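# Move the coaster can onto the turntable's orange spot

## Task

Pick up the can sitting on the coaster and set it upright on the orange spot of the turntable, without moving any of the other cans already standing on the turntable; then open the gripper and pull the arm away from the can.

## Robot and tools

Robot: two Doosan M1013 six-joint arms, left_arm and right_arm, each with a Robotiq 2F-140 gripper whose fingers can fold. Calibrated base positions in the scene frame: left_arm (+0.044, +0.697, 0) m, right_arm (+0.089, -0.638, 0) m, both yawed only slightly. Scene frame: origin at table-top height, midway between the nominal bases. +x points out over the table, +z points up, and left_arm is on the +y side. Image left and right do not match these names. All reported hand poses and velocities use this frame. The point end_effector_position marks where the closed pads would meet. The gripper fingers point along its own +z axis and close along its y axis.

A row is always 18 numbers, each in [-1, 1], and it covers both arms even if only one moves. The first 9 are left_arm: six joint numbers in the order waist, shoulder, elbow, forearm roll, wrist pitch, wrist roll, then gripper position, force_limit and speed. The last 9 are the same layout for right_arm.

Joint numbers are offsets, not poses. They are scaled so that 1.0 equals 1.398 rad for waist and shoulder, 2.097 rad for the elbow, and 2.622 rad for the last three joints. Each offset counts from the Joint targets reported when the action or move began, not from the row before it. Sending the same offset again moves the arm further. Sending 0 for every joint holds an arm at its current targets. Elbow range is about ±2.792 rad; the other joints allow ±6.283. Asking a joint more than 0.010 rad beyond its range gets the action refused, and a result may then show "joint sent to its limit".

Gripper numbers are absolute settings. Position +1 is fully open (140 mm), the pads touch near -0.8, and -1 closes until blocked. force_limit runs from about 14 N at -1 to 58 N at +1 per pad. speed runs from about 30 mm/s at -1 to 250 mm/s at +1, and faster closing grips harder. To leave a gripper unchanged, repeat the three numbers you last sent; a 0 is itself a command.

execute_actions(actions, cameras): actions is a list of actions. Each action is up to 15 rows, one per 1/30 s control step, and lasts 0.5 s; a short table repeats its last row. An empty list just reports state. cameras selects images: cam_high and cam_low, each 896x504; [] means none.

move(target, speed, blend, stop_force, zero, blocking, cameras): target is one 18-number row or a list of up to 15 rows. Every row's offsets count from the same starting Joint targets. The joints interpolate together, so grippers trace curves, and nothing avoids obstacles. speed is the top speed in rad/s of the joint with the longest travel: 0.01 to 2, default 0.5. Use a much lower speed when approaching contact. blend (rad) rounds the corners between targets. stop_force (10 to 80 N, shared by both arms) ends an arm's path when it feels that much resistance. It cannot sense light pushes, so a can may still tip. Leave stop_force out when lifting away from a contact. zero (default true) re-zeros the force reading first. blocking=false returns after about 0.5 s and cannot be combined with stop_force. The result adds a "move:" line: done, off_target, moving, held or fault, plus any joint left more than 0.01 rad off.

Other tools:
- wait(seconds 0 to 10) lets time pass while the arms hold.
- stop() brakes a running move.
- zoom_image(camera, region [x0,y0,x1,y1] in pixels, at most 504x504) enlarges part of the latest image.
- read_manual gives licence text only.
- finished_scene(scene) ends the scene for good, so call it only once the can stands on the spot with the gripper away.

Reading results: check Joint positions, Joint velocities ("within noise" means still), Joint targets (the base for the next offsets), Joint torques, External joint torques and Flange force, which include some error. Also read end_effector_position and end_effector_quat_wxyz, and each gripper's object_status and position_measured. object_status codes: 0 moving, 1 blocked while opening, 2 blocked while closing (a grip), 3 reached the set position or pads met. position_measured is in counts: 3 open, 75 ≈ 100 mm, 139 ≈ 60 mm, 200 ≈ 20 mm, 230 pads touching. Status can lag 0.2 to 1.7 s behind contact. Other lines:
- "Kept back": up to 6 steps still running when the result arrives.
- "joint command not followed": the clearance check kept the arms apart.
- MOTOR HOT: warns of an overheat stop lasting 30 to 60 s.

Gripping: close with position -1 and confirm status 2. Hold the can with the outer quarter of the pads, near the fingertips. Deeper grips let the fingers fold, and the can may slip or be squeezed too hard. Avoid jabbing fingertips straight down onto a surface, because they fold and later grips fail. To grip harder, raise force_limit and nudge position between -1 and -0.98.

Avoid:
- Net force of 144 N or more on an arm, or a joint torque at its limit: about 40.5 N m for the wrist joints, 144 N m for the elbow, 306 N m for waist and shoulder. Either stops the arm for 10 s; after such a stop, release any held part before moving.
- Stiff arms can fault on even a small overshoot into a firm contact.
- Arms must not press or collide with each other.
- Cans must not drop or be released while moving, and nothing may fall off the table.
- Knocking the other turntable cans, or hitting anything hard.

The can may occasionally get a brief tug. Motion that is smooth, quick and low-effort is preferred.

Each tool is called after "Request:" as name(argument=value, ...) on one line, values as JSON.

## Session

Request:
execute_actions(actions=[], cameras=["cam_high", "cam_low"])

Scene clock: 0.00 s.
left_arm: end_effector_position=(+0.6658, +0.7137, +0.3980) position_measured=3 object_status=3 end_effector_quat_wxyz=(-0.142, -0.276, +0.894, -0.322) | right_arm: end_effector_position=(+0.3004, +0.1477, +0.3048) position_measured=3 object_status=3 end_effector_quat_wxyz=(-0.202, +0.777, +0.596, +0.012)
Joint positions: left_arm=[0.328 0.227 1.54 -0.653 1.685 4.439] | right_arm=[1.111 0.312 1.499 0.385 1.145 1.259]
Joint velocities: within noise
Joint torques (N m): no reading
External joint torques (N m): no reading
Flange force (N): no reading
Joint targets: left_arm=[0.328 0.227 1.540 -0.653 1.685 4.439] | right_arm=[1.111 0.312 1.499 0.385 1.145 1.259]
Tool commands: left_gripper/position=+1.0 left_gripper/force_limit=+1.0 left_gripper/speed=+1.0 right_gripper/position=+1.0 right_gripper/force_limit=+1.0 right_gripper/speed=+1.0

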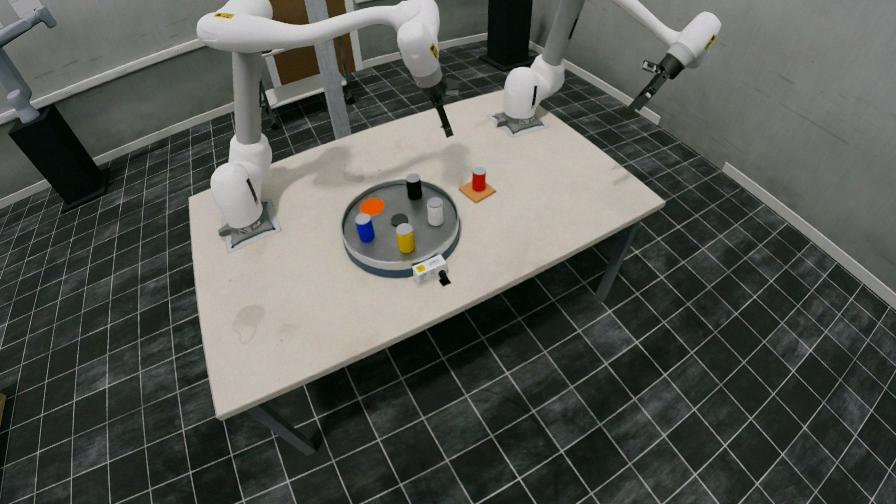

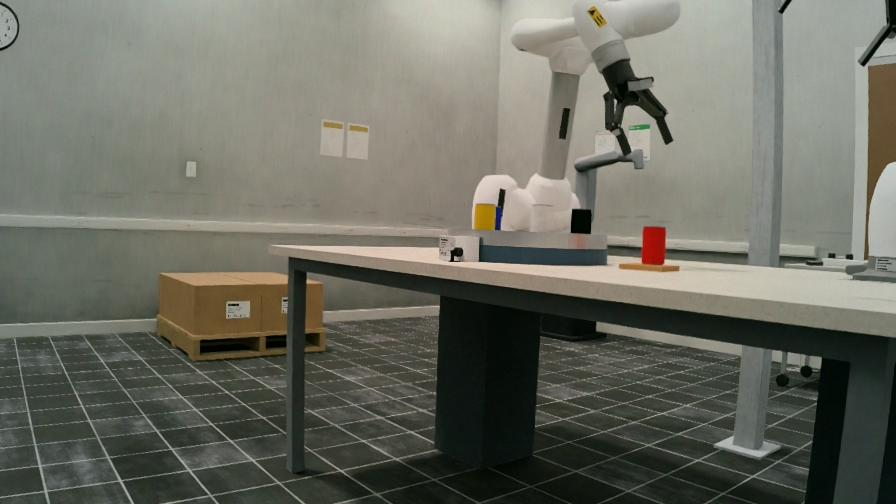

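Request:
wait(seconds=0.1, cameras=["cam_high", "cam_low"])

Request:
zoom_image(camera="cam_high", region=[335, 155, 505, 285])

Scene clock: 0.43 s.
left_arm: end_effector_position=(+0.6658, +0.7137, +0.3980) position_measured=3 object_status=3 end_effector_quat_wxyz=(-0.142, -0.276, +0.894, -0.322) | right_arm: end_effector_position=(+0.3004, +0.1477, +0.3048) position_measured=3 object_status=3 end_effector_quat_wxyz=(-0.202, +0.777, +0.596, +0.012)
Joint positions: left_arm=[0.328 0.227 1.54 -0.653 1.685 4.439] | right_arm=[1.111 0.312 1.499 0.385 1.145 1.259]
Joint velocities: within noise
Joint torques (N m): left_arm=[1.24 -62.97 -37.78 1.84 1.04 0.32] | right_arm=[2.1 -74.9 -44.23 5.02 -0.26 0.62]
External joint torques (N m): left_arm=[-1.12 -1.14 -2.7 -0.06 -0.23 -0.35] | right_arm=[-1.99 1.73 2.71 -0.26 -0.21 -0.63]
Flange force (N): left_arm=[-1.0 -5.1 -2.9] | right_arm=[-4.9 4.1 2.7]
Joint targets: left_arm=[0.328 0.227 1.540 -0.653 1.685 4.439] | right_arm=[1.111 0.312 1.499 0.385 1.145 1.259]
Tool commands: left_gripper/position=+1.0 left_gripper/force_limit=+1.0 left_gripper/speed=+1.0 right_gripper/position=+1.0 right_gripper/force_limit=+1.0 right_gripper/speed=+1.0
wait: 0.10 s; at rest from the start

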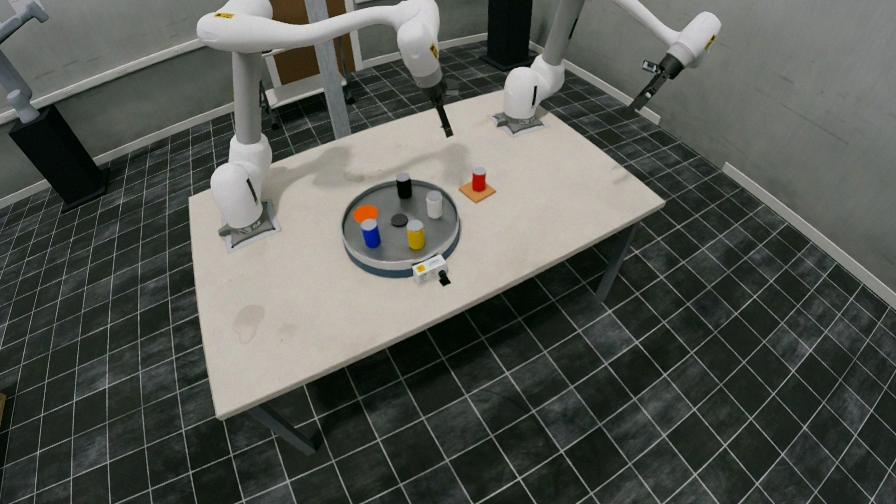

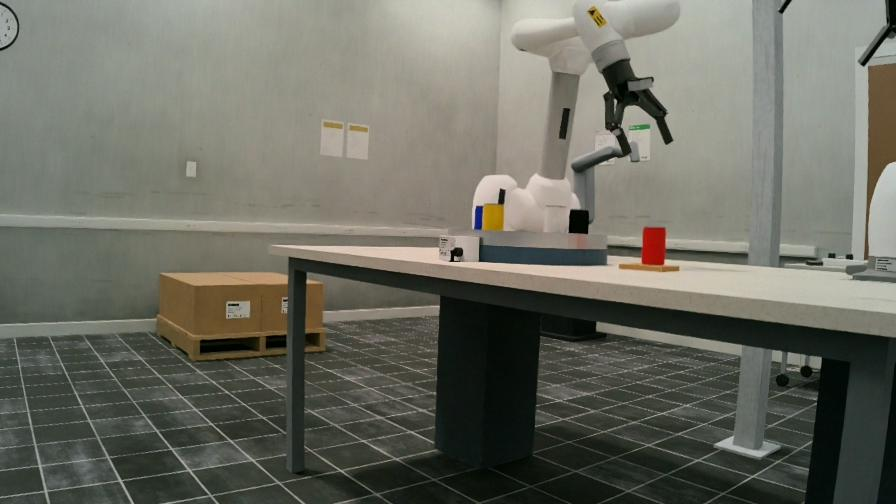

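Scaled by 2.965 from the camera's 896x504 image, which has a finer 1280x720 frame.

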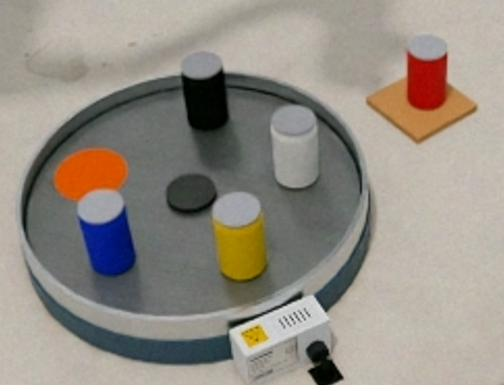

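Request:
wait(seconds=0.1, cameras=["cam_high", "cam_low"])

Request:
zoom_image(camera="cam_high", region=[335, 165, 475, 285])

Request:
zoom_image(camera="cam_low", region=[600, 200, 700, 290])

Scene clock: 5.67 s.
left_arm: end_effector_position=(+0.6658, +0.7137, +0.3980) position_measured=3 object_status=3 end_effector_quat_wxyz=(-0.142, -0.276, +0.894, -0.322) | right_arm: end_effector_position=(+0.3004, +0.1477, +0.3048) position_measured=3 object_status=3 end_effector_quat_wxyz=(-0.202, +0.777, +0.596, +0.012)
Joint positions: left_arm=[0.328 0.227 1.54 -0.653 1.685 4.439] | right_arm=[1.111 0.312 1.499 0.385 1.145 1.259]
Joint velocities: within noise
Joint torques (N m): left_arm=[1.26 -62.82 -37.72 1.87 1.01 0.35] | right_arm=[2.35 -75.3 -44.19 4.97 -0.29 0.6]
External joint torques (N m): left_arm=[-1.04 -1.21 -2.65 -0.09 -0.2 -0.38] | right_arm=[-2.44 2.5 2.79 -0.23 -0.18 -0.62]
Flange force (N): left_arm=[-0.8 -4.9 -2.9] | right_arm=[-4.0 4.9 3.0]
Joint targets: left_arm=[0.328 0.227 1.540 -0.653 1.685 4.439] | right_arm=[1.111 0.312 1.499 0.385 1.145 1.259]
Tool commands: left_gripper/position=+1.0 left_gripper/force_limit=+1.0 left_gripper/speed=+1.0 right_gripper/position=+1.0 right_gripper/force_limit=+1.0 right_gripper/speed=+1.0
wait: 0.10 s; at rest from the start

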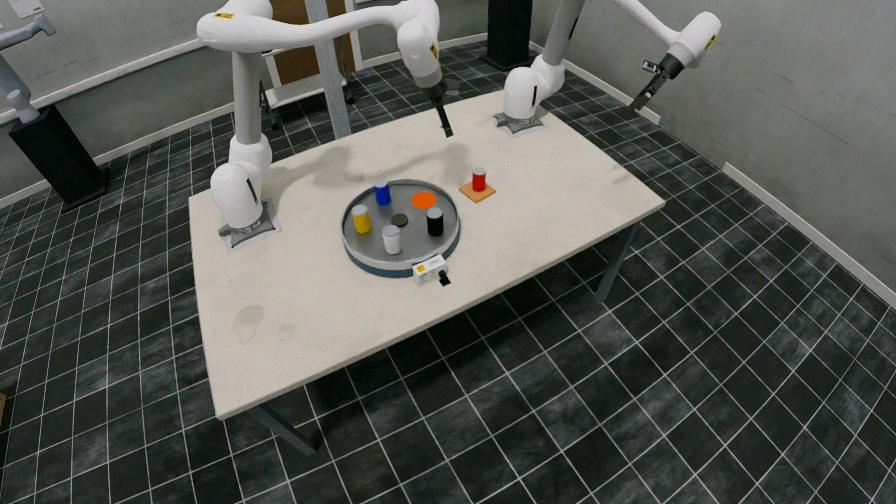

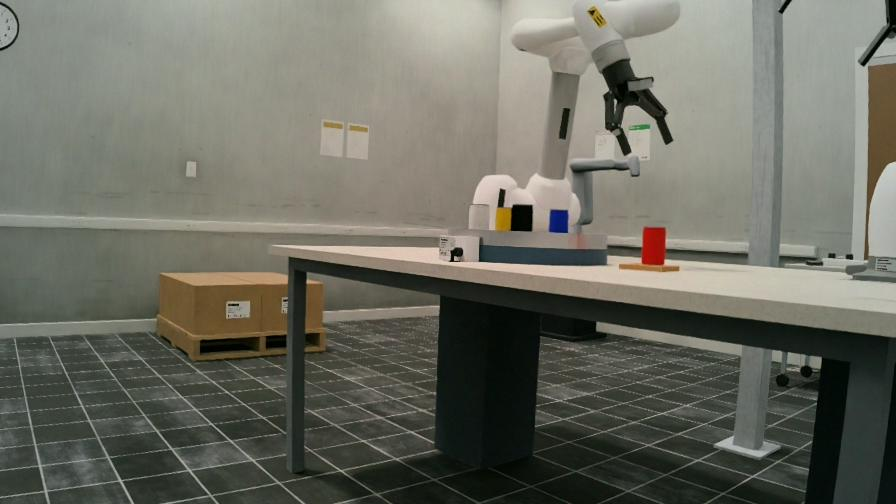

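Scaled by 3.600 from the camera's 896x504 image, which has a finer 1280x720 frame.

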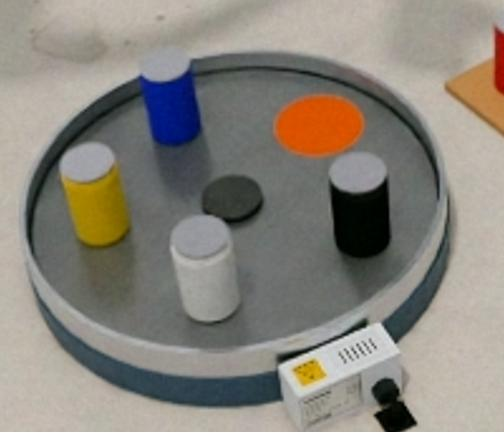

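Scaled by 5.040 from the camera's 896x504 image, which has a finer 1280x720 frame.

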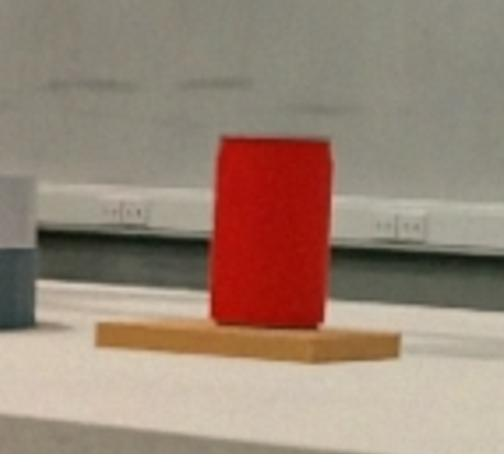

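Request:
execute_actions(actions=[], cameras=["cam_high", "cam_low"])

Scene clock: 12.17 s.
left_arm: end_effector_position=(+0.6658, +0.7137, +0.3980) position_measured=3 object_status=3 end_effector_quat_wxyz=(-0.142, -0.276, +0.894, -0.322) | right_arm: end_effector_position=(+0.3004, +0.1477, +0.3048) position_measured=3 object_status=3 end_effector_quat_wxyz=(-0.202, +0.777, +0.596, +0.012)
Joint positions: left_arm=[0.328 0.227 1.54 -0.653 1.685 4.439] | right_arm=[1.111 0.312 1.499 0.385 1.145 1.259]
Joint velocities: within noise
Joint torques (N m): left_arm=[0.93 -62.88 -37.89 1.84 1.04 0.38] | right_arm=[2.28 -75.04 -44.14 5.02 -0.23 0.65]
External joint torques (N m): left_arm=[-0.93 -1.32 -2.6 -0.08 -0.23 -0.4] | right_arm=[-2.21 1.79 2.54 -0.25 -0.24 -0.66]
Flange force (N): left_arm=[-0.6 -4.7 -2.9] | right_arm=[-4.5 4.4 2.5]
Joint targets: left_arm=[0.328 0.227 1.540 -0.653 1.685 4.439] | right_arm=[1.111 0.312 1.499 0.385 1.145 1.259]
Tool commands: left_gripper/position=+1.0 left_gripper/force_limit=+1.0 left_gripper/speed=+1.0 right_gripper/position=+1.0 right_gripper/force_limit=+1.0 right_gripper/speed=+1.0

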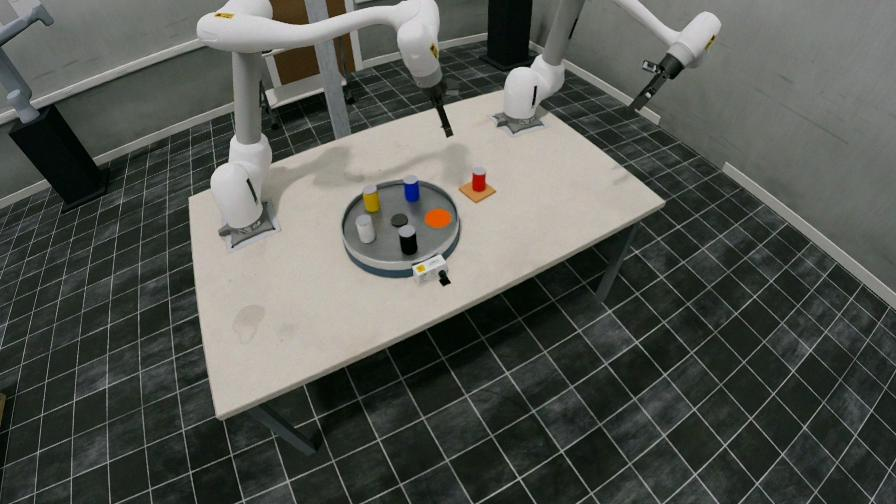

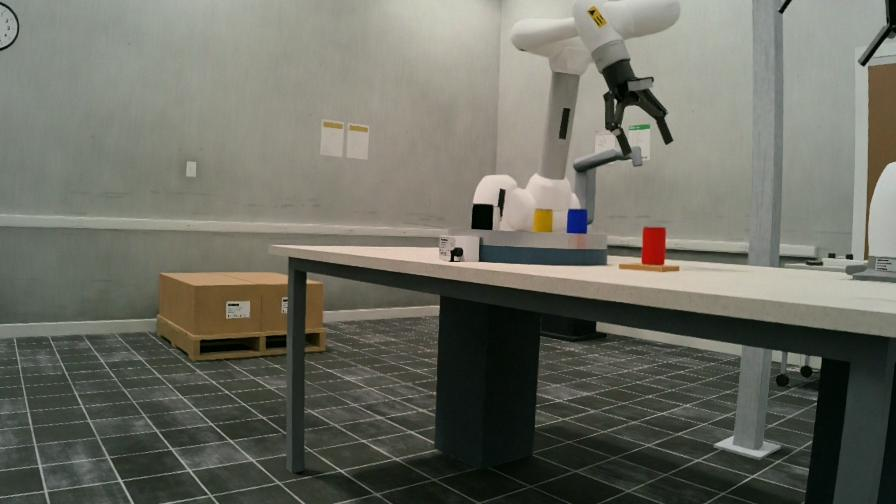

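Request:
zoom_image(camera="cam_high", region=[330, 140, 530, 290])

Request:
zoom_image(camera="cam_low", region=[420, 170, 700, 290])

Scaled by 2.520 from the camera's 896x504 image, which has a finer 1280x720 frame.

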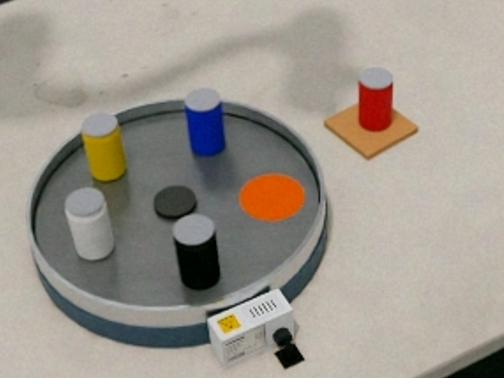

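Scaled by 1.800 from the camera's 896x504 image, which has a finer 1280x720 frame.

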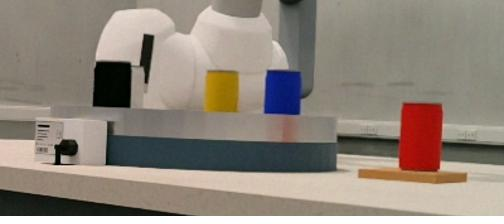

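Request:
wait(seconds=0.1, cameras=["cam_high"])

Request:
zoom_image(camera="cam_high", region=[330, 140, 530, 290])

Scene clock: 19.93 s.
left_arm: end_effector_position=(+0.6658, +0.7137, +0.3980) position_measured=3 object_status=3 end_effector_quat_wxyz=(-0.142, -0.276, +0.894, -0.322) | right_arm: end_effector_position=(+0.3004, +0.1477, +0.3048) position_measured=3 object_status=3 end_effector_quat_wxyz=(-0.202, +0.777, +0.596, +0.012)
Joint positions: left_arm=[0.328 0.227 1.54 -0.653 1.685 4.439] | right_arm=[1.111 0.312 1.499 0.385 1.145 1.259]
Joint velocities: within noise
Joint torques (N m): left_arm=[1.37 -62.85 -37.92 1.87 1.03 0.36] | right_arm=[2.27 -74.72 -44.08 4.96 -0.27 0.66]
External joint torques (N m): left_arm=[-1.45 -1.2 -2.57 -0.11 -0.22 -0.38] | right_arm=[-2.04 1.32 2.5 -0.19 -0.19 -0.68]
Flange force (N): left_arm=[-0.7 -5.3 -2.4] | right_arm=[-5.0 4.1 2.2]
Joint targets: left_arm=[0.328 0.227 1.540 -0.653 1.685 4.439] | right_arm=[1.111 0.312 1.499 0.385 1.145 1.259]
Tool commands: left_gripper/position=+1.0 left_gripper/force_limit=+1.0 left_gripper/speed=+1.0 right_gripper/position=+1.0 right_gripper/force_limit=+1.0 right_gripper/speed=+1.0
wait: 0.10 s; at rest from the start
Images, in order (width x height): cam_high 896x504.

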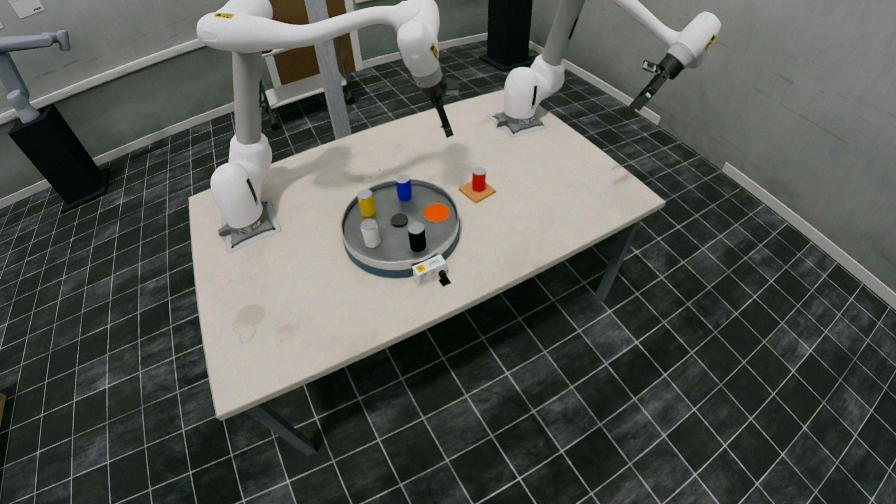

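Scaled by 2.520 from the camera's 896x504 image, which has a finer 1280x720 frame.

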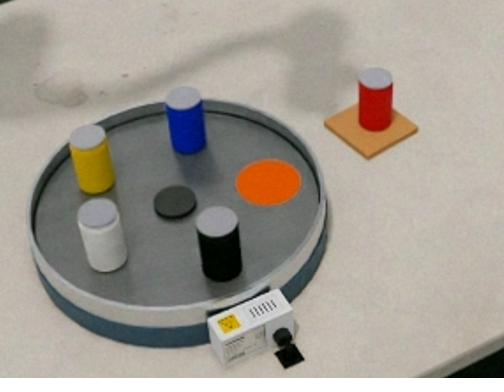

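Request:
zoom_image(camera="cam_high", region=[450, 155, 510, 210])

Request:
zoom_image(camera="cam_low", region=[610, 215, 700, 280])

Scaled by 8.400 from the camera's 896x504 image, which has a finer 1280x720 frame.

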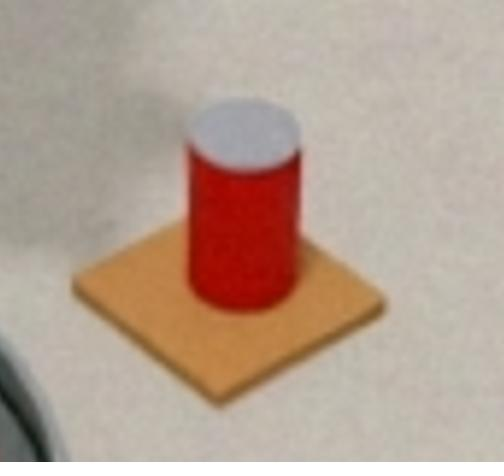

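This scene's latest camera images include none from cam_low. They are from: cam_high. cam_low's image comes with the result of a call that names it in "cameras".

Request:
move(target=[-0.89914, -0.0729, 0.16199, 0.24905, -0.20907, -0.49482, 1, 1, 1, -0.795, 0, 0, 0, 0, 0, 1, 1, 1], speed=0.9, cameras=["cam_high", "cam_low"])

Request:
zoom_image(camera="cam_high", region=[420, 110, 540, 230])

Request:
zoom_image(camera="cam_low", region=[560, 150, 740, 290])

Scene clock: 25.57 s.
left_arm: end_effector_position=(+0.4075, +0.2381, +0.2004) position_measured=3 object_status=3 end_effector_quat_wxyz=(+0.000, -0.301, +0.954, +0.000) | right_arm: end_effector_position=(+0.8869, -0.4789, +0.3048) position_measured=3 object_status=3 end_effector_quat_wxyz=(-0.165, +0.975, +0.097, +0.117)
Joint positions: left_arm=[-0.929 0.125 1.879 0 1.137 3.142] | right_arm=[-0.001 0.312 1.499 0.385 1.145 1.259]
Joint velocities: within noise
Joint torques (N m): left_arm=[1.31 -50.97 -35.99 4.03 0.17 0.36] | right_arm=[1.61 -74.61 -44.14 4.97 -0.26 0.59]
External joint torques (N m): left_arm=[-1.24 -0.6 -2.43 -0.12 -0.17 -0.36] | right_arm=[-1.57 1.43 2.56 -0.21 -0.2 -0.6]
Flange force (N): left_arm=[2.5 -3.3 -2.9] | right_arm=[-4.9 3.4 2.5]
Joint targets: left_arm=[-0.929 0.125 1.879 0.000 1.137 3.142] | right_arm=[-0.001 0.312 1.499 0.385 1.145 1.259]
move: done

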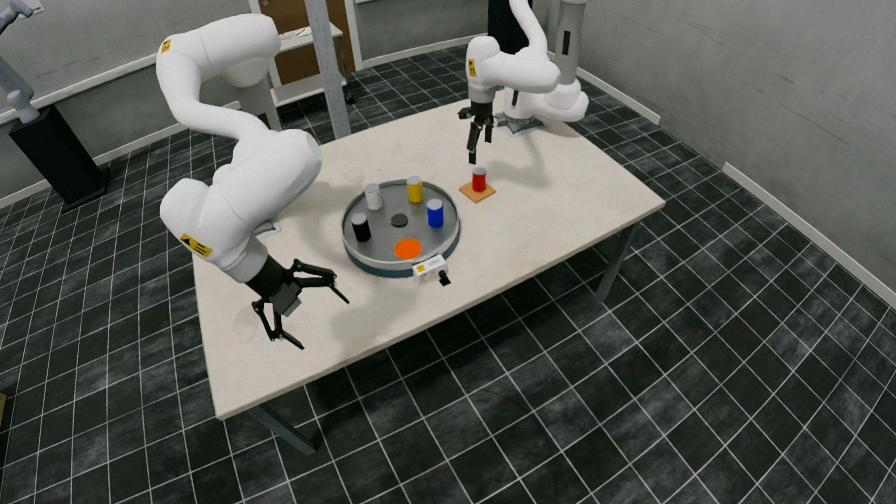

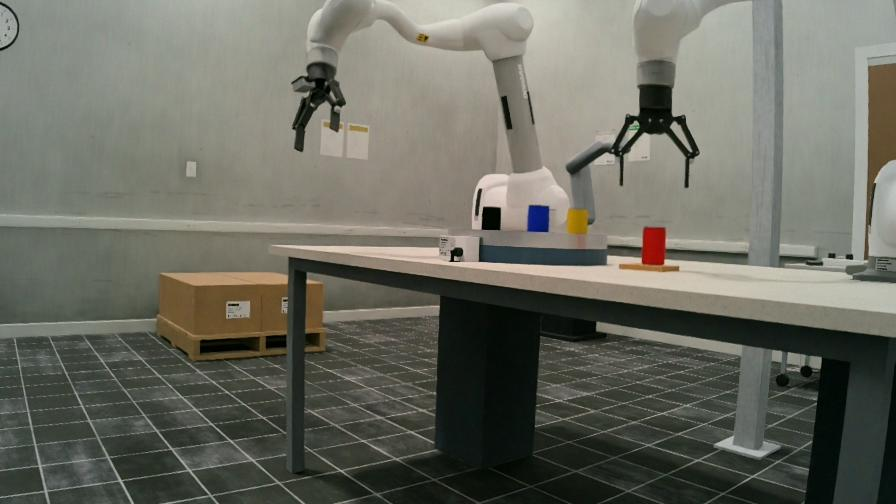

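Scaled by 4.200 from the camera's 896x504 image, which has a finer 1280x720 frame.

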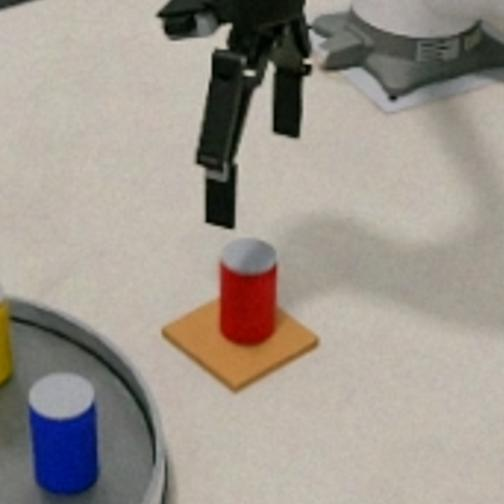

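Scaled by 2.800 from the camera's 896x504 image, which has a finer 1280x720 frame.

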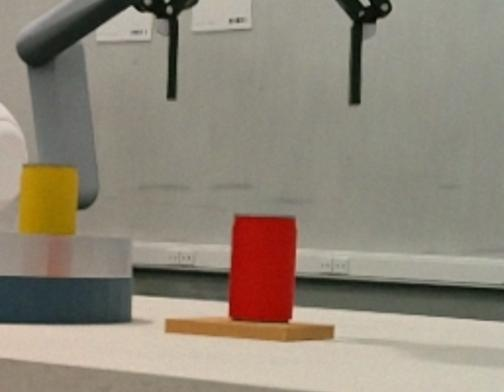

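Request:
zoom_image(camera="cam_high", region=[455, 115, 505, 165])

Request:
zoom_image(camera="cam_high", region=[455, 155, 505, 205])

Scaled by 10.080 from the camera's 896x504 image, which has a finer 1280x720 frame.

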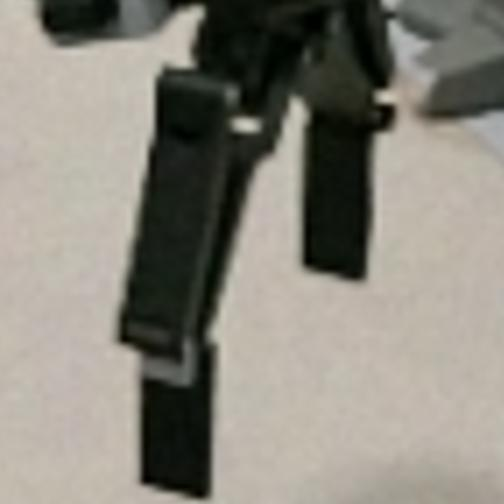

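Scaled by 10.080 from the camera's 896x504 image, which has a finer 1280x720 frame.

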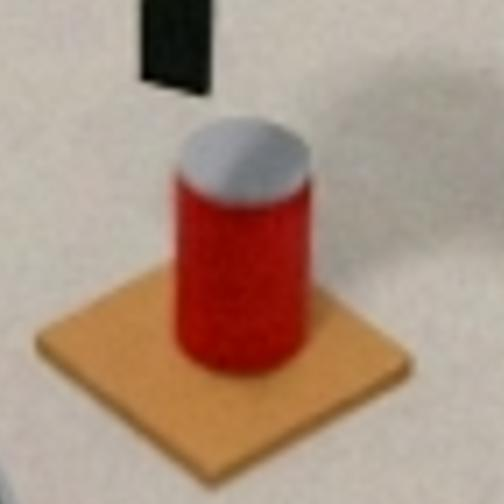

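Request:
move(target=[[0, 0.03622, 0.0271, 0, -0.04095, 0, 0.08, 0, 1, 0, 0, 0, 0, 0, 0, 1, 1, 1], [0, 0.07245, 0.05421, 0, -0.08191, 0, -1, 0, -1, 0, 0, 0, 0, 0, 0, 1, 1, 1]], speed=0.4, blend=0.05, cameras=["cam_high", "cam_low"])

Request:
zoom_image(camera="cam_low", region=[560, 150, 740, 290])

Request:
zoom_image(camera="cam_high", region=[430, 120, 530, 220])

Scene clock: 31.10 s.
left_arm: end_effector_position=(+0.4075, +0.2381, +0.0866) position_measured=153 object_status=0 end_effector_quat_wxyz=(+0.000, -0.301, +0.954, +0.000) | right_arm: end_effector_position=(+0.8869, -0.4791, +0.3048) position_measured=3 object_status=3 end_effector_quat_wxyz=(-0.165, +0.975, +0.097, +0.117)
Joint positions: left_arm=[-0.929 0.226 1.993 0 0.923 3.142] | right_arm=[-0.001 0.312 1.499 0.385 1.145 1.259]
Joint velocities: within noise
Joint torques (N m): left_arm=[1.15 -49.76 -27.03 3.56 -0.28 0.36] | right_arm=[2.23 -74.82 -44.11 4.99 -0.26 0.63]
External joint torques (N m): left_arm=[-1.28 -7.67 -7 -0.11 0.27 -0.36] | right_arm=[-2.31 1.43 2.5 -0.23 -0.21 -0.64]
Flange force (N): left_arm=[2.7 -2.2 -14.6] | right_arm=[-4.9 4.4 2.2]
Joint targets: left_arm=[-0.929 0.226 1.993 0.000 0.923 3.142] | right_arm=[-0.001 0.312 1.499 0.385 1.145 1.259]
move: done

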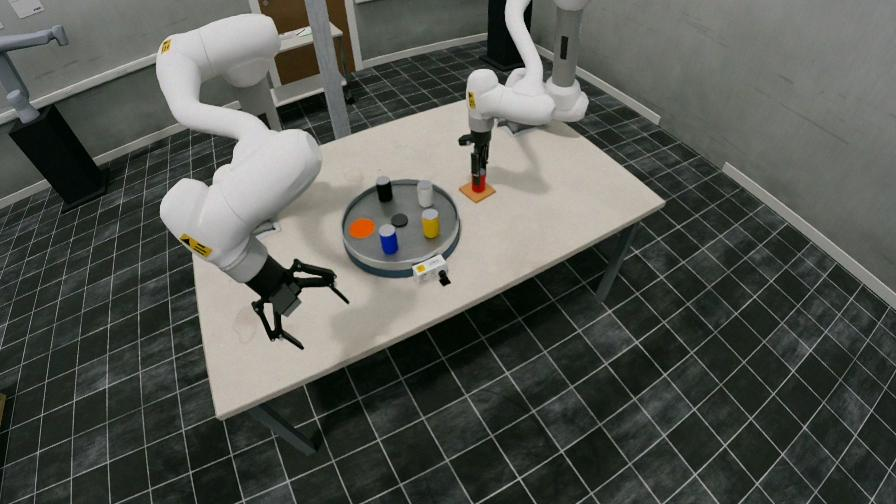

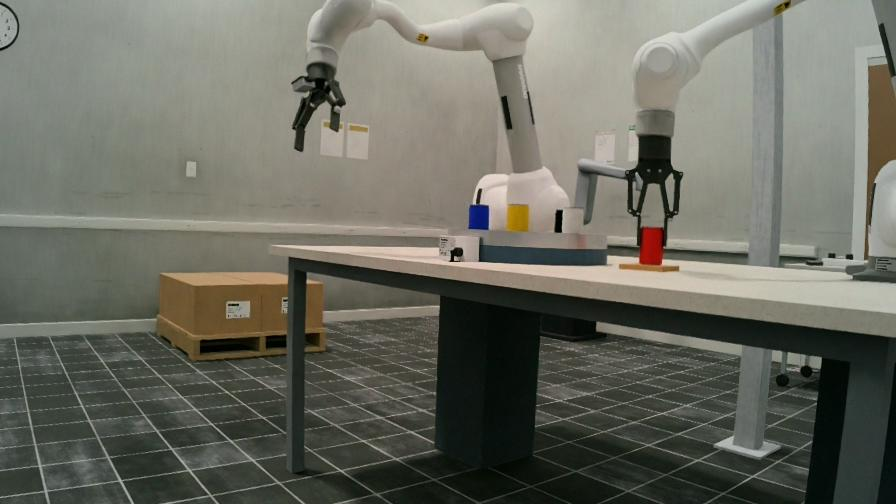

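Scaled by 2.800 from the camera's 896x504 image, which has a finer 1280x720 frame.

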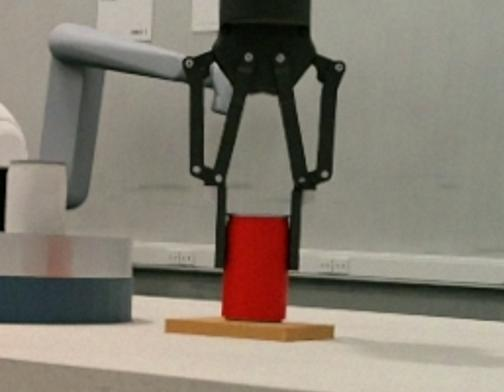

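Scaled by 5.040 from the camera's 896x504 image, which has a finer 1280x720 frame.

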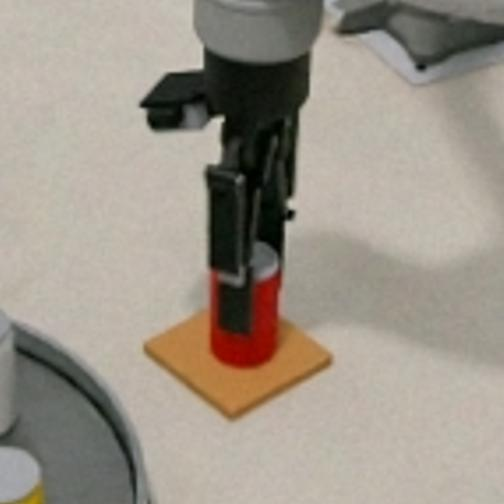

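Request:
zoom_image(camera="cam_low", region=[620, 210, 690, 280])

Request:
wait(seconds=0.1, cameras=["cam_high", "cam_low"])

Request:
zoom_image(camera="cam_low", region=[620, 210, 690, 280])

Scaled by 7.200 from the camera's 896x504 image, which has a finer 1280x720 frame.

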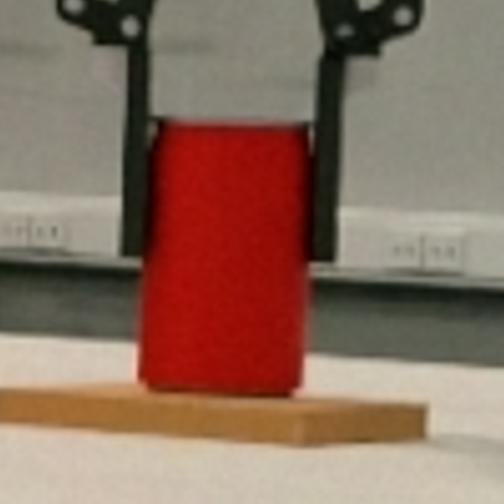

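Scene clock: 32.17 s.
left_arm: end_effector_position=(+0.4075, +0.2381, +0.0866) position_measured=153 object_status=2 end_effector_quat_wxyz=(+0.000, -0.301, +0.954, +0.000) | right_arm: end_effector_position=(+0.8869, -0.4791, +0.3048) position_measured=3 object_status=3 end_effector_quat_wxyz=(-0.165, +0.975, +0.097, +0.117)
Joint positions: left_arm=[-0.929 0.226 1.993 0 0.923 3.142] | right_arm=[-0.001 0.312 1.499 0.385 1.145 1.259]
Joint velocities: within noise
Joint torques (N m): left_arm=[1.03 -49.73 -27.1 3.55 -0.28 0.36] | right_arm=[2.4 -75.06 -44.19 4.97 -0.27 0.65]
External joint torques (N m): left_arm=[-1.04 -7.75 -6.79 -0.11 0.27 -0.36] | right_arm=[-2.09 1.68 2.53 -0.19 -0.2 -0.67]
Flange force (N): left_arm=[2.3 -1.7 -14.5] | right_arm=[-4.6 4.3 2.5]
Joint targets: left_arm=[-0.929 0.226 1.993 0.000 0.923 3.142] | right_arm=[-0.001 0.312 1.499 0.385 1.145 1.259]
Tool commands: left_gripper/position=-1.0 left_gripper/force_limit=+0.0 left_gripper/speed=-1.0 right_gripper/position=+1.0 right_gripper/force_limit=+1.0 right_gripper/speed=+1.0
wait: 0.10 s; at rest from the start

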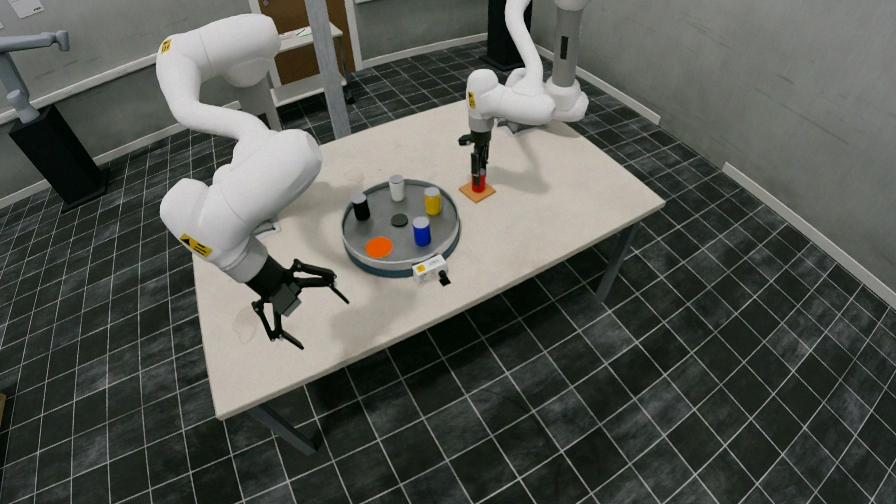

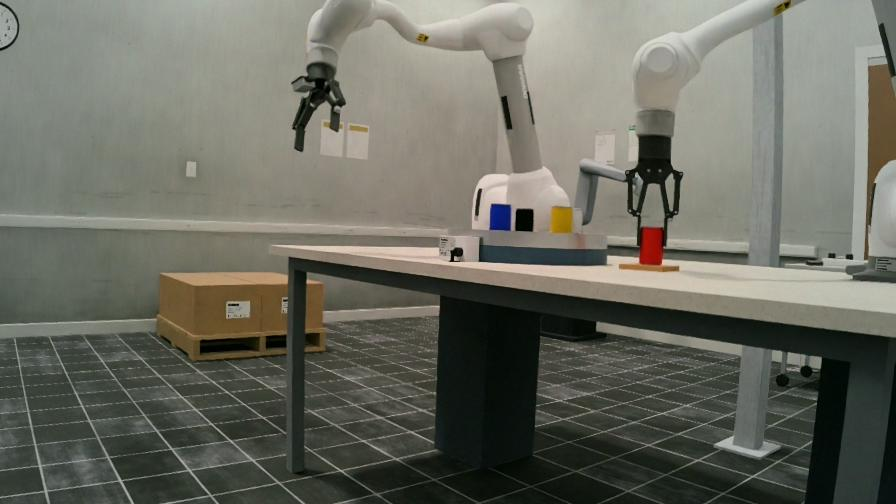

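Scaled by 7.200 from the camera's 896x504 image, which has a finer 1280x720 frame.

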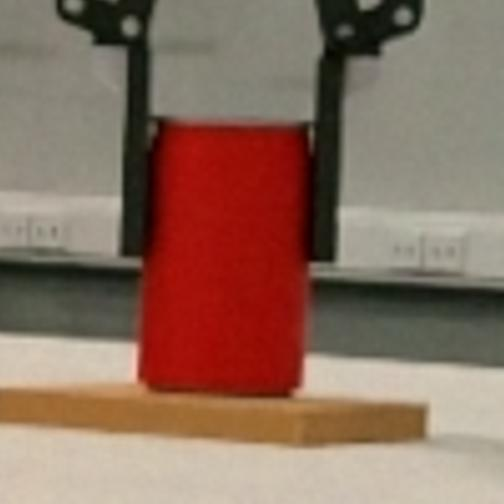

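Request:
zoom_image(camera="cam_high", region=[340, 210, 420, 270])

Scaled by 6.300 from the camera's 896x504 image, which has a finer 1280x720 frame.

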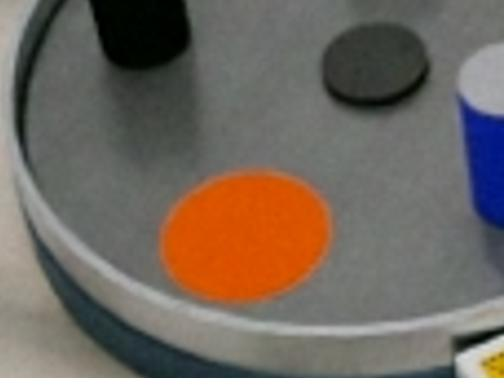

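Request:
move(target=[[0, -0.09527, -0.08288, 0, 0.11711, 0, -1, 0, -1, 0, 0, 0, 0, 0, 0, 1, 1, 1], [-0.13684, 0.07531, -0.30797, 0, 0.20618, 0, -1, 0, -1, 0, 0, 0, 0, 0, 0, 1, 1, 1]], speed=[0.5, 0.7], blend=0.08, cameras=["cam_high", "cam_low"])

Request:
zoom_image(camera="cam_high", region=[360, 60, 500, 200])

Request:
zoom_image(camera="cam_low", region=[480, 90, 640, 250])

Scene clock: 38.30 s.
left_arm: end_effector_position=(+0.3840, +0.0194, +0.3461) position_measured=153 object_status=2 end_effector_quat_wxyz=(+0.000, -0.208, +0.978, +0.000) | right_arm: end_effector_position=(+0.8869, -0.4791, +0.3048) position_measured=3 object_status=3 end_effector_quat_wxyz=(-0.165, +0.975, +0.097, +0.117)
Joint positions: left_arm=[-1.12 0.331 1.347 0 1.463 3.142] | right_arm=[-0.001 0.312 1.499 0.385 1.145 1.259]
Joint velocities: within noise
Joint torques (N m): left_arm=[0.69 -76.24 -40.63 4.36 0.21 0.41] | right_arm=[2.25 -75.07 -44.09 4.98 -0.3 0.66]
External joint torques (N m): left_arm=[-0.6 -0.28 -1.66 -0.07 -0.21 -0.41] | right_arm=[-2.24 1.73 2.39 -0.19 -0.17 -0.68]
Flange force (N): left_arm=[1.2 -3.1 -2.3] | right_arm=[-4.2 4.5 2.3]
Joint targets: left_arm=[-1.120 0.331 1.347 0.000 1.463 3.142] | right_arm=[-0.001 0.312 1.499 0.385 1.145 1.259]
move: done

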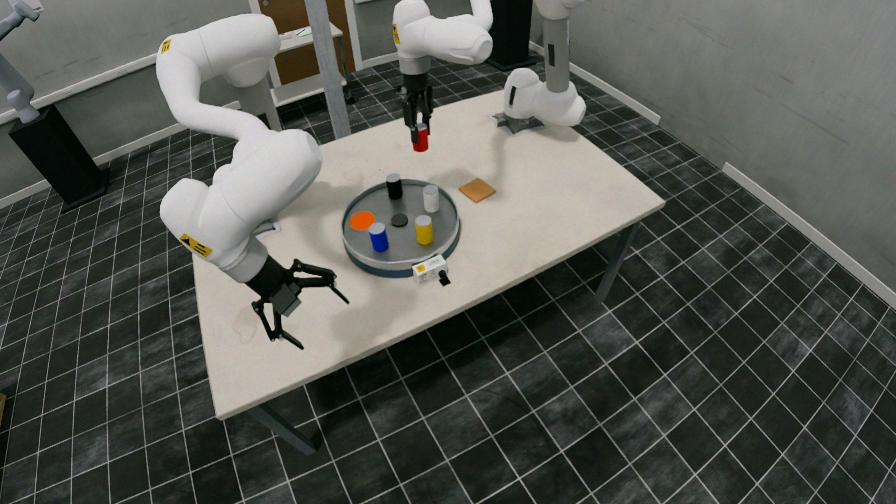

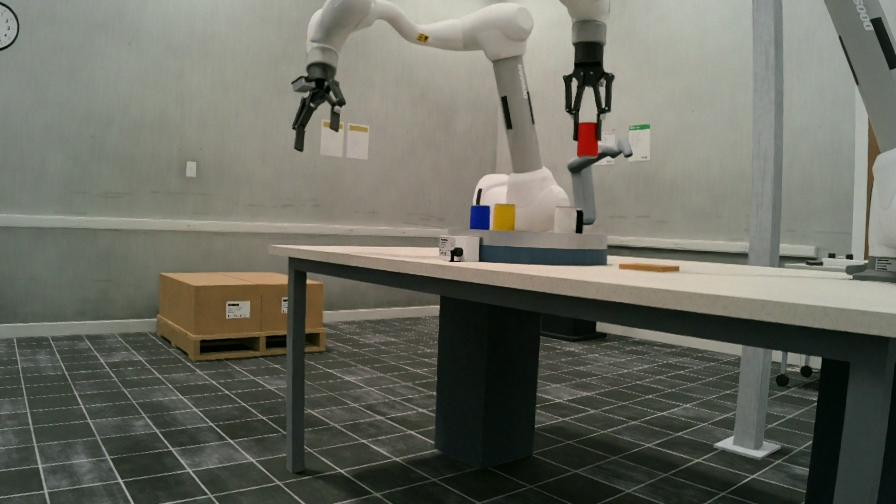

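Scaled by 3.600 from the camera's 896x504 image, which has a finer 1280x720 frame.

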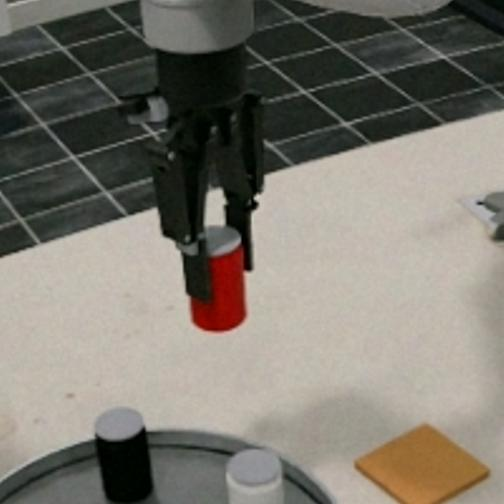

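Scaled by 3.150 from the camera's 896x504 image, which has a finer 1280x720 frame.

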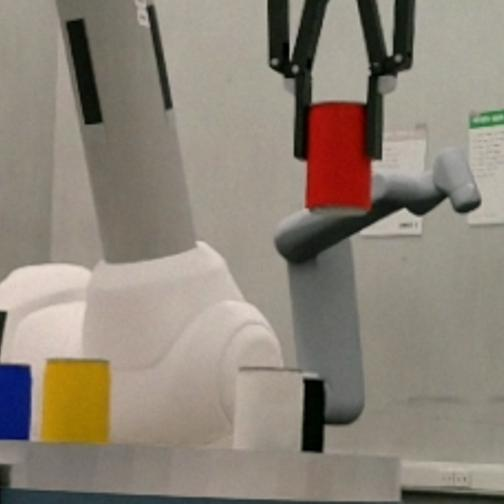

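Request:
wait(seconds=0.1, cameras=[])

Scene clock: 39.13 s.
left_arm: end_effector_position=(+0.3840, +0.0194, +0.3461) position_measured=153 object_status=2 end_effector_quat_wxyz=(+0.000, -0.208, +0.978, +0.000) | right_arm: end_effector_position=(+0.8869, -0.4791, +0.3048) position_measured=3 object_status=3 end_effector_quat_wxyz=(-0.165, +0.975, +0.097, +0.117)
Joint positions: left_arm=[-1.12 0.331 1.347 0 1.463 3.142] | right_arm=[-0.001 0.312 1.499 0.385 1.145 1.259]
Joint velocities: within noise
Joint torques (N m): left_arm=[1.3 -76.06 -40.61 4.4 0.22 0.38] | right_arm=[2.05 -74.84 -44.11 4.98 -0.27 0.62]
External joint torques (N m): left_arm=[-1.34 -0.26 -1.66 -0.11 -0.23 -0.38] | right_arm=[-2.14 1.41 2.47 -0.21 -0.2 -0.63]
Flange force (N): left_arm=[2.1 -3.1 -2.2] | right_arm=[-4.8 4.2 2.2]
Joint targets: left_arm=[-1.120 0.331 1.347 0.000 1.463 3.142] | right_arm=[-0.001 0.312 1.499 0.385 1.145 1.259]
Tool commands: left_gripper/position=-1.0 left_gripper/force_limit=+0.0 left_gripper/speed=-1.0 right_gripper/position=+1.0 right_gripper/force_limit=+1.0 right_gripper/speed=+1.0
wait: 0.10 s; at rest from the start
No camera images: "cameras" was empty.

Request:
wait(seconds=0.57, cameras=[])

Request:
move(target=[0, 0.04545, 0.0538, 0, -0.06726, 0, -1, 0, -1, 0, 0, 0, 0, 0, 0, 1, 1, 1], speed=0.4, cameras=[])

Request:
execute_actions(actions=[[[0, 0, 0, 0, 0, 0, -1, 0, -1, 0, 0, 0, 0, 0, 0, 1, 1, 1]]], cameras=["cam_high", "cam_low"])

Scene clock: 39.97 s.
left_arm: end_effector_position=(+0.3840, +0.0194, +0.3461) position_measured=153 object_status=2 end_effector_quat_wxyz=(+0.000, -0.208, +0.978, +0.000) | right_arm: end_effector_position=(+0.8869, -0.4791, +0.3048) position_measured=3 object_status=3 end_effector_quat_wxyz=(-0.165, +0.975, +0.097, +0.117)
Joint positions: left_arm=[-1.12 0.331 1.347 0 1.463 3.142] | right_arm=[-0.001 0.312 1.499 0.385 1.145 1.259]
Joint velocities: within noise
Joint torques (N m): left_arm=[1.14 -76.03 -40.69 4.39 0.19 0.36] | right_arm=[2.16 -74.48 -44.15 4.96 -0.28 0.68]
External joint torques (N m): left_arm=[-1.22 -0.42 -1.66 -0.09 -0.2 -0.36] | right_arm=[-2.01 1.15 2.57 -0.19 -0.19 -0.69]
Flange force (N): left_arm=[2.0 -2.9 -2.3] | right_arm=[-5.4 4.0 2.2]
Joint targets: left_arm=[-1.120 0.331 1.347 0.000 1.463 3.142] | right_arm=[-0.001 0.312 1.499 0.385 1.145 1.259]
Tool commands: left_gripper/position=-1.0 left_gripper/force_limit=+0.0 left_gripper/speed=-1.0 right_gripper/position=+1.0 right_gripper/force_limit=+1.0 right_gripper/speed=+1.0
wait: 0.60 s; at rest from the start
No camera images: "cameras" was empty.

Scene clock: 40.80 s.
left_arm: end_effector_position=(+0.3912, +0.0033, +0.2356) position_measured=153 object_status=2 end_effector_quat_wxyz=(+0.000, -0.208, +0.978, +0.000) | right_arm: end_effector_position=(+0.8869, -0.4791, +0.3048) position_measured=3 object_status=3 end_effector_quat_wxyz=(-0.165, +0.975, +0.097, +0.117)
Joint positions: left_arm=[-1.12 0.395 1.46 0 1.287 3.142] | right_arm=[-0.001 0.312 1.499 0.385 1.145 1.259]
Joint velocities: within noise
Joint torques (N m): left_arm=[1.2 -80.31 -39.49 4.25 0.3 0.38] | right_arm=[2.55 -74.69 -44.04 4.99 -0.26 0.62]
External joint torques (N m): left_arm=[-0.99 -1 -1.37 -0.1 -0.3 -0.38] | right_arm=[-2.6 1.45 2.35 -0.21 -0.21 -0.63]
Flange force (N): left_arm=[1.7 -1.3 -1.6] | right_arm=[-4.5 4.8 1.9]
Joint targets: left_arm=[-1.120 0.395 1.460 0.000 1.287 3.142] | right_arm=[-0.001 0.312 1.499 0.385 1.145 1.259]
move: done
No camera images: "cameras" was empty.

Scene clock: 41.10 s.
left_arm: end_effector_position=(+0.3912, +0.0033, +0.2355) position_measured=153 object_status=2 end_effector_quat_wxyz=(+0.000, -0.208, +0.978, +0.000) | right_arm: end_effector_position=(+0.8869, -0.4791, +0.3048) position_measured=3 object_status=3 end_effector_quat_wxyz=(-0.165, +0.975, +0.097, +0.117)
Joint positions: left_arm=[-1.12 0.395 1.46 0 1.287 3.142] | right_arm=[-0.001 0.312 1.499 0.385 1.145 1.259]
Joint velocities: within noise
Joint torques (N m): left_arm=[1.13 -80.52 -39.11 4.24 0.21 0.39] | right_arm=[2.42 -74.66 -44.07 4.99 -0.24 0.63]
External joint torques (N m): left_arm=[-1.23 -0.53 -1.61 -0.11 -0.21 -0.39] | right_arm=[-2.67 1.54 2.47 -0.23 -0.23 -0.64]
Flange force (N): left_arm=[2.0 -2.7 -1.8] | right_arm=[-4.7 4.9 2.1]
Joint targets: left_arm=[-1.120 0.395 1.460 0.000 1.287 3.142] | right_arm=[-0.001 0.312 1.499 0.385 1.145 1.259]
Kept back: 6 steps.

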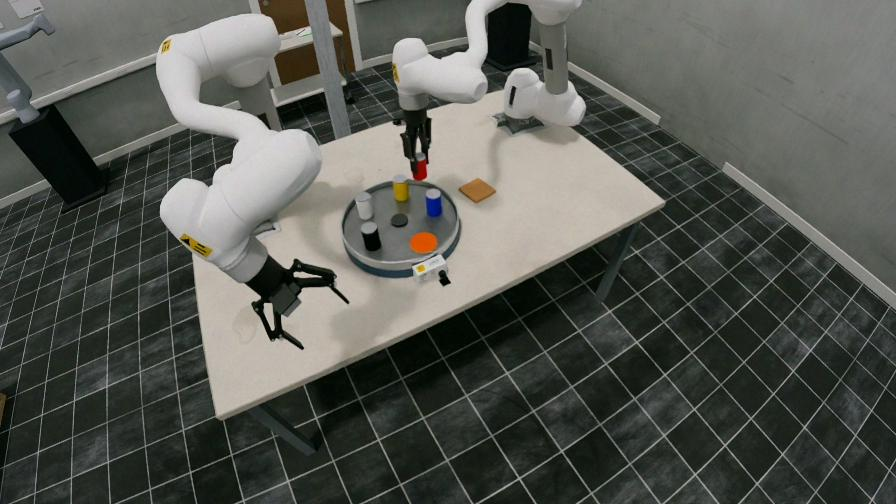

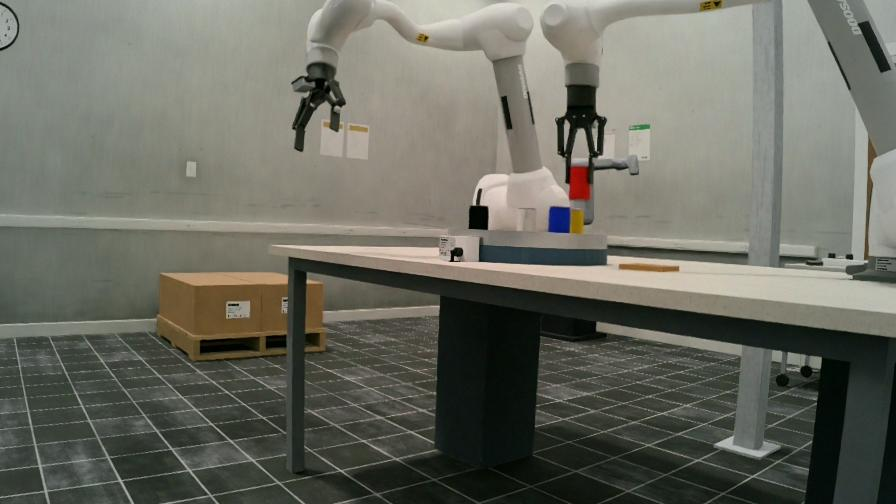

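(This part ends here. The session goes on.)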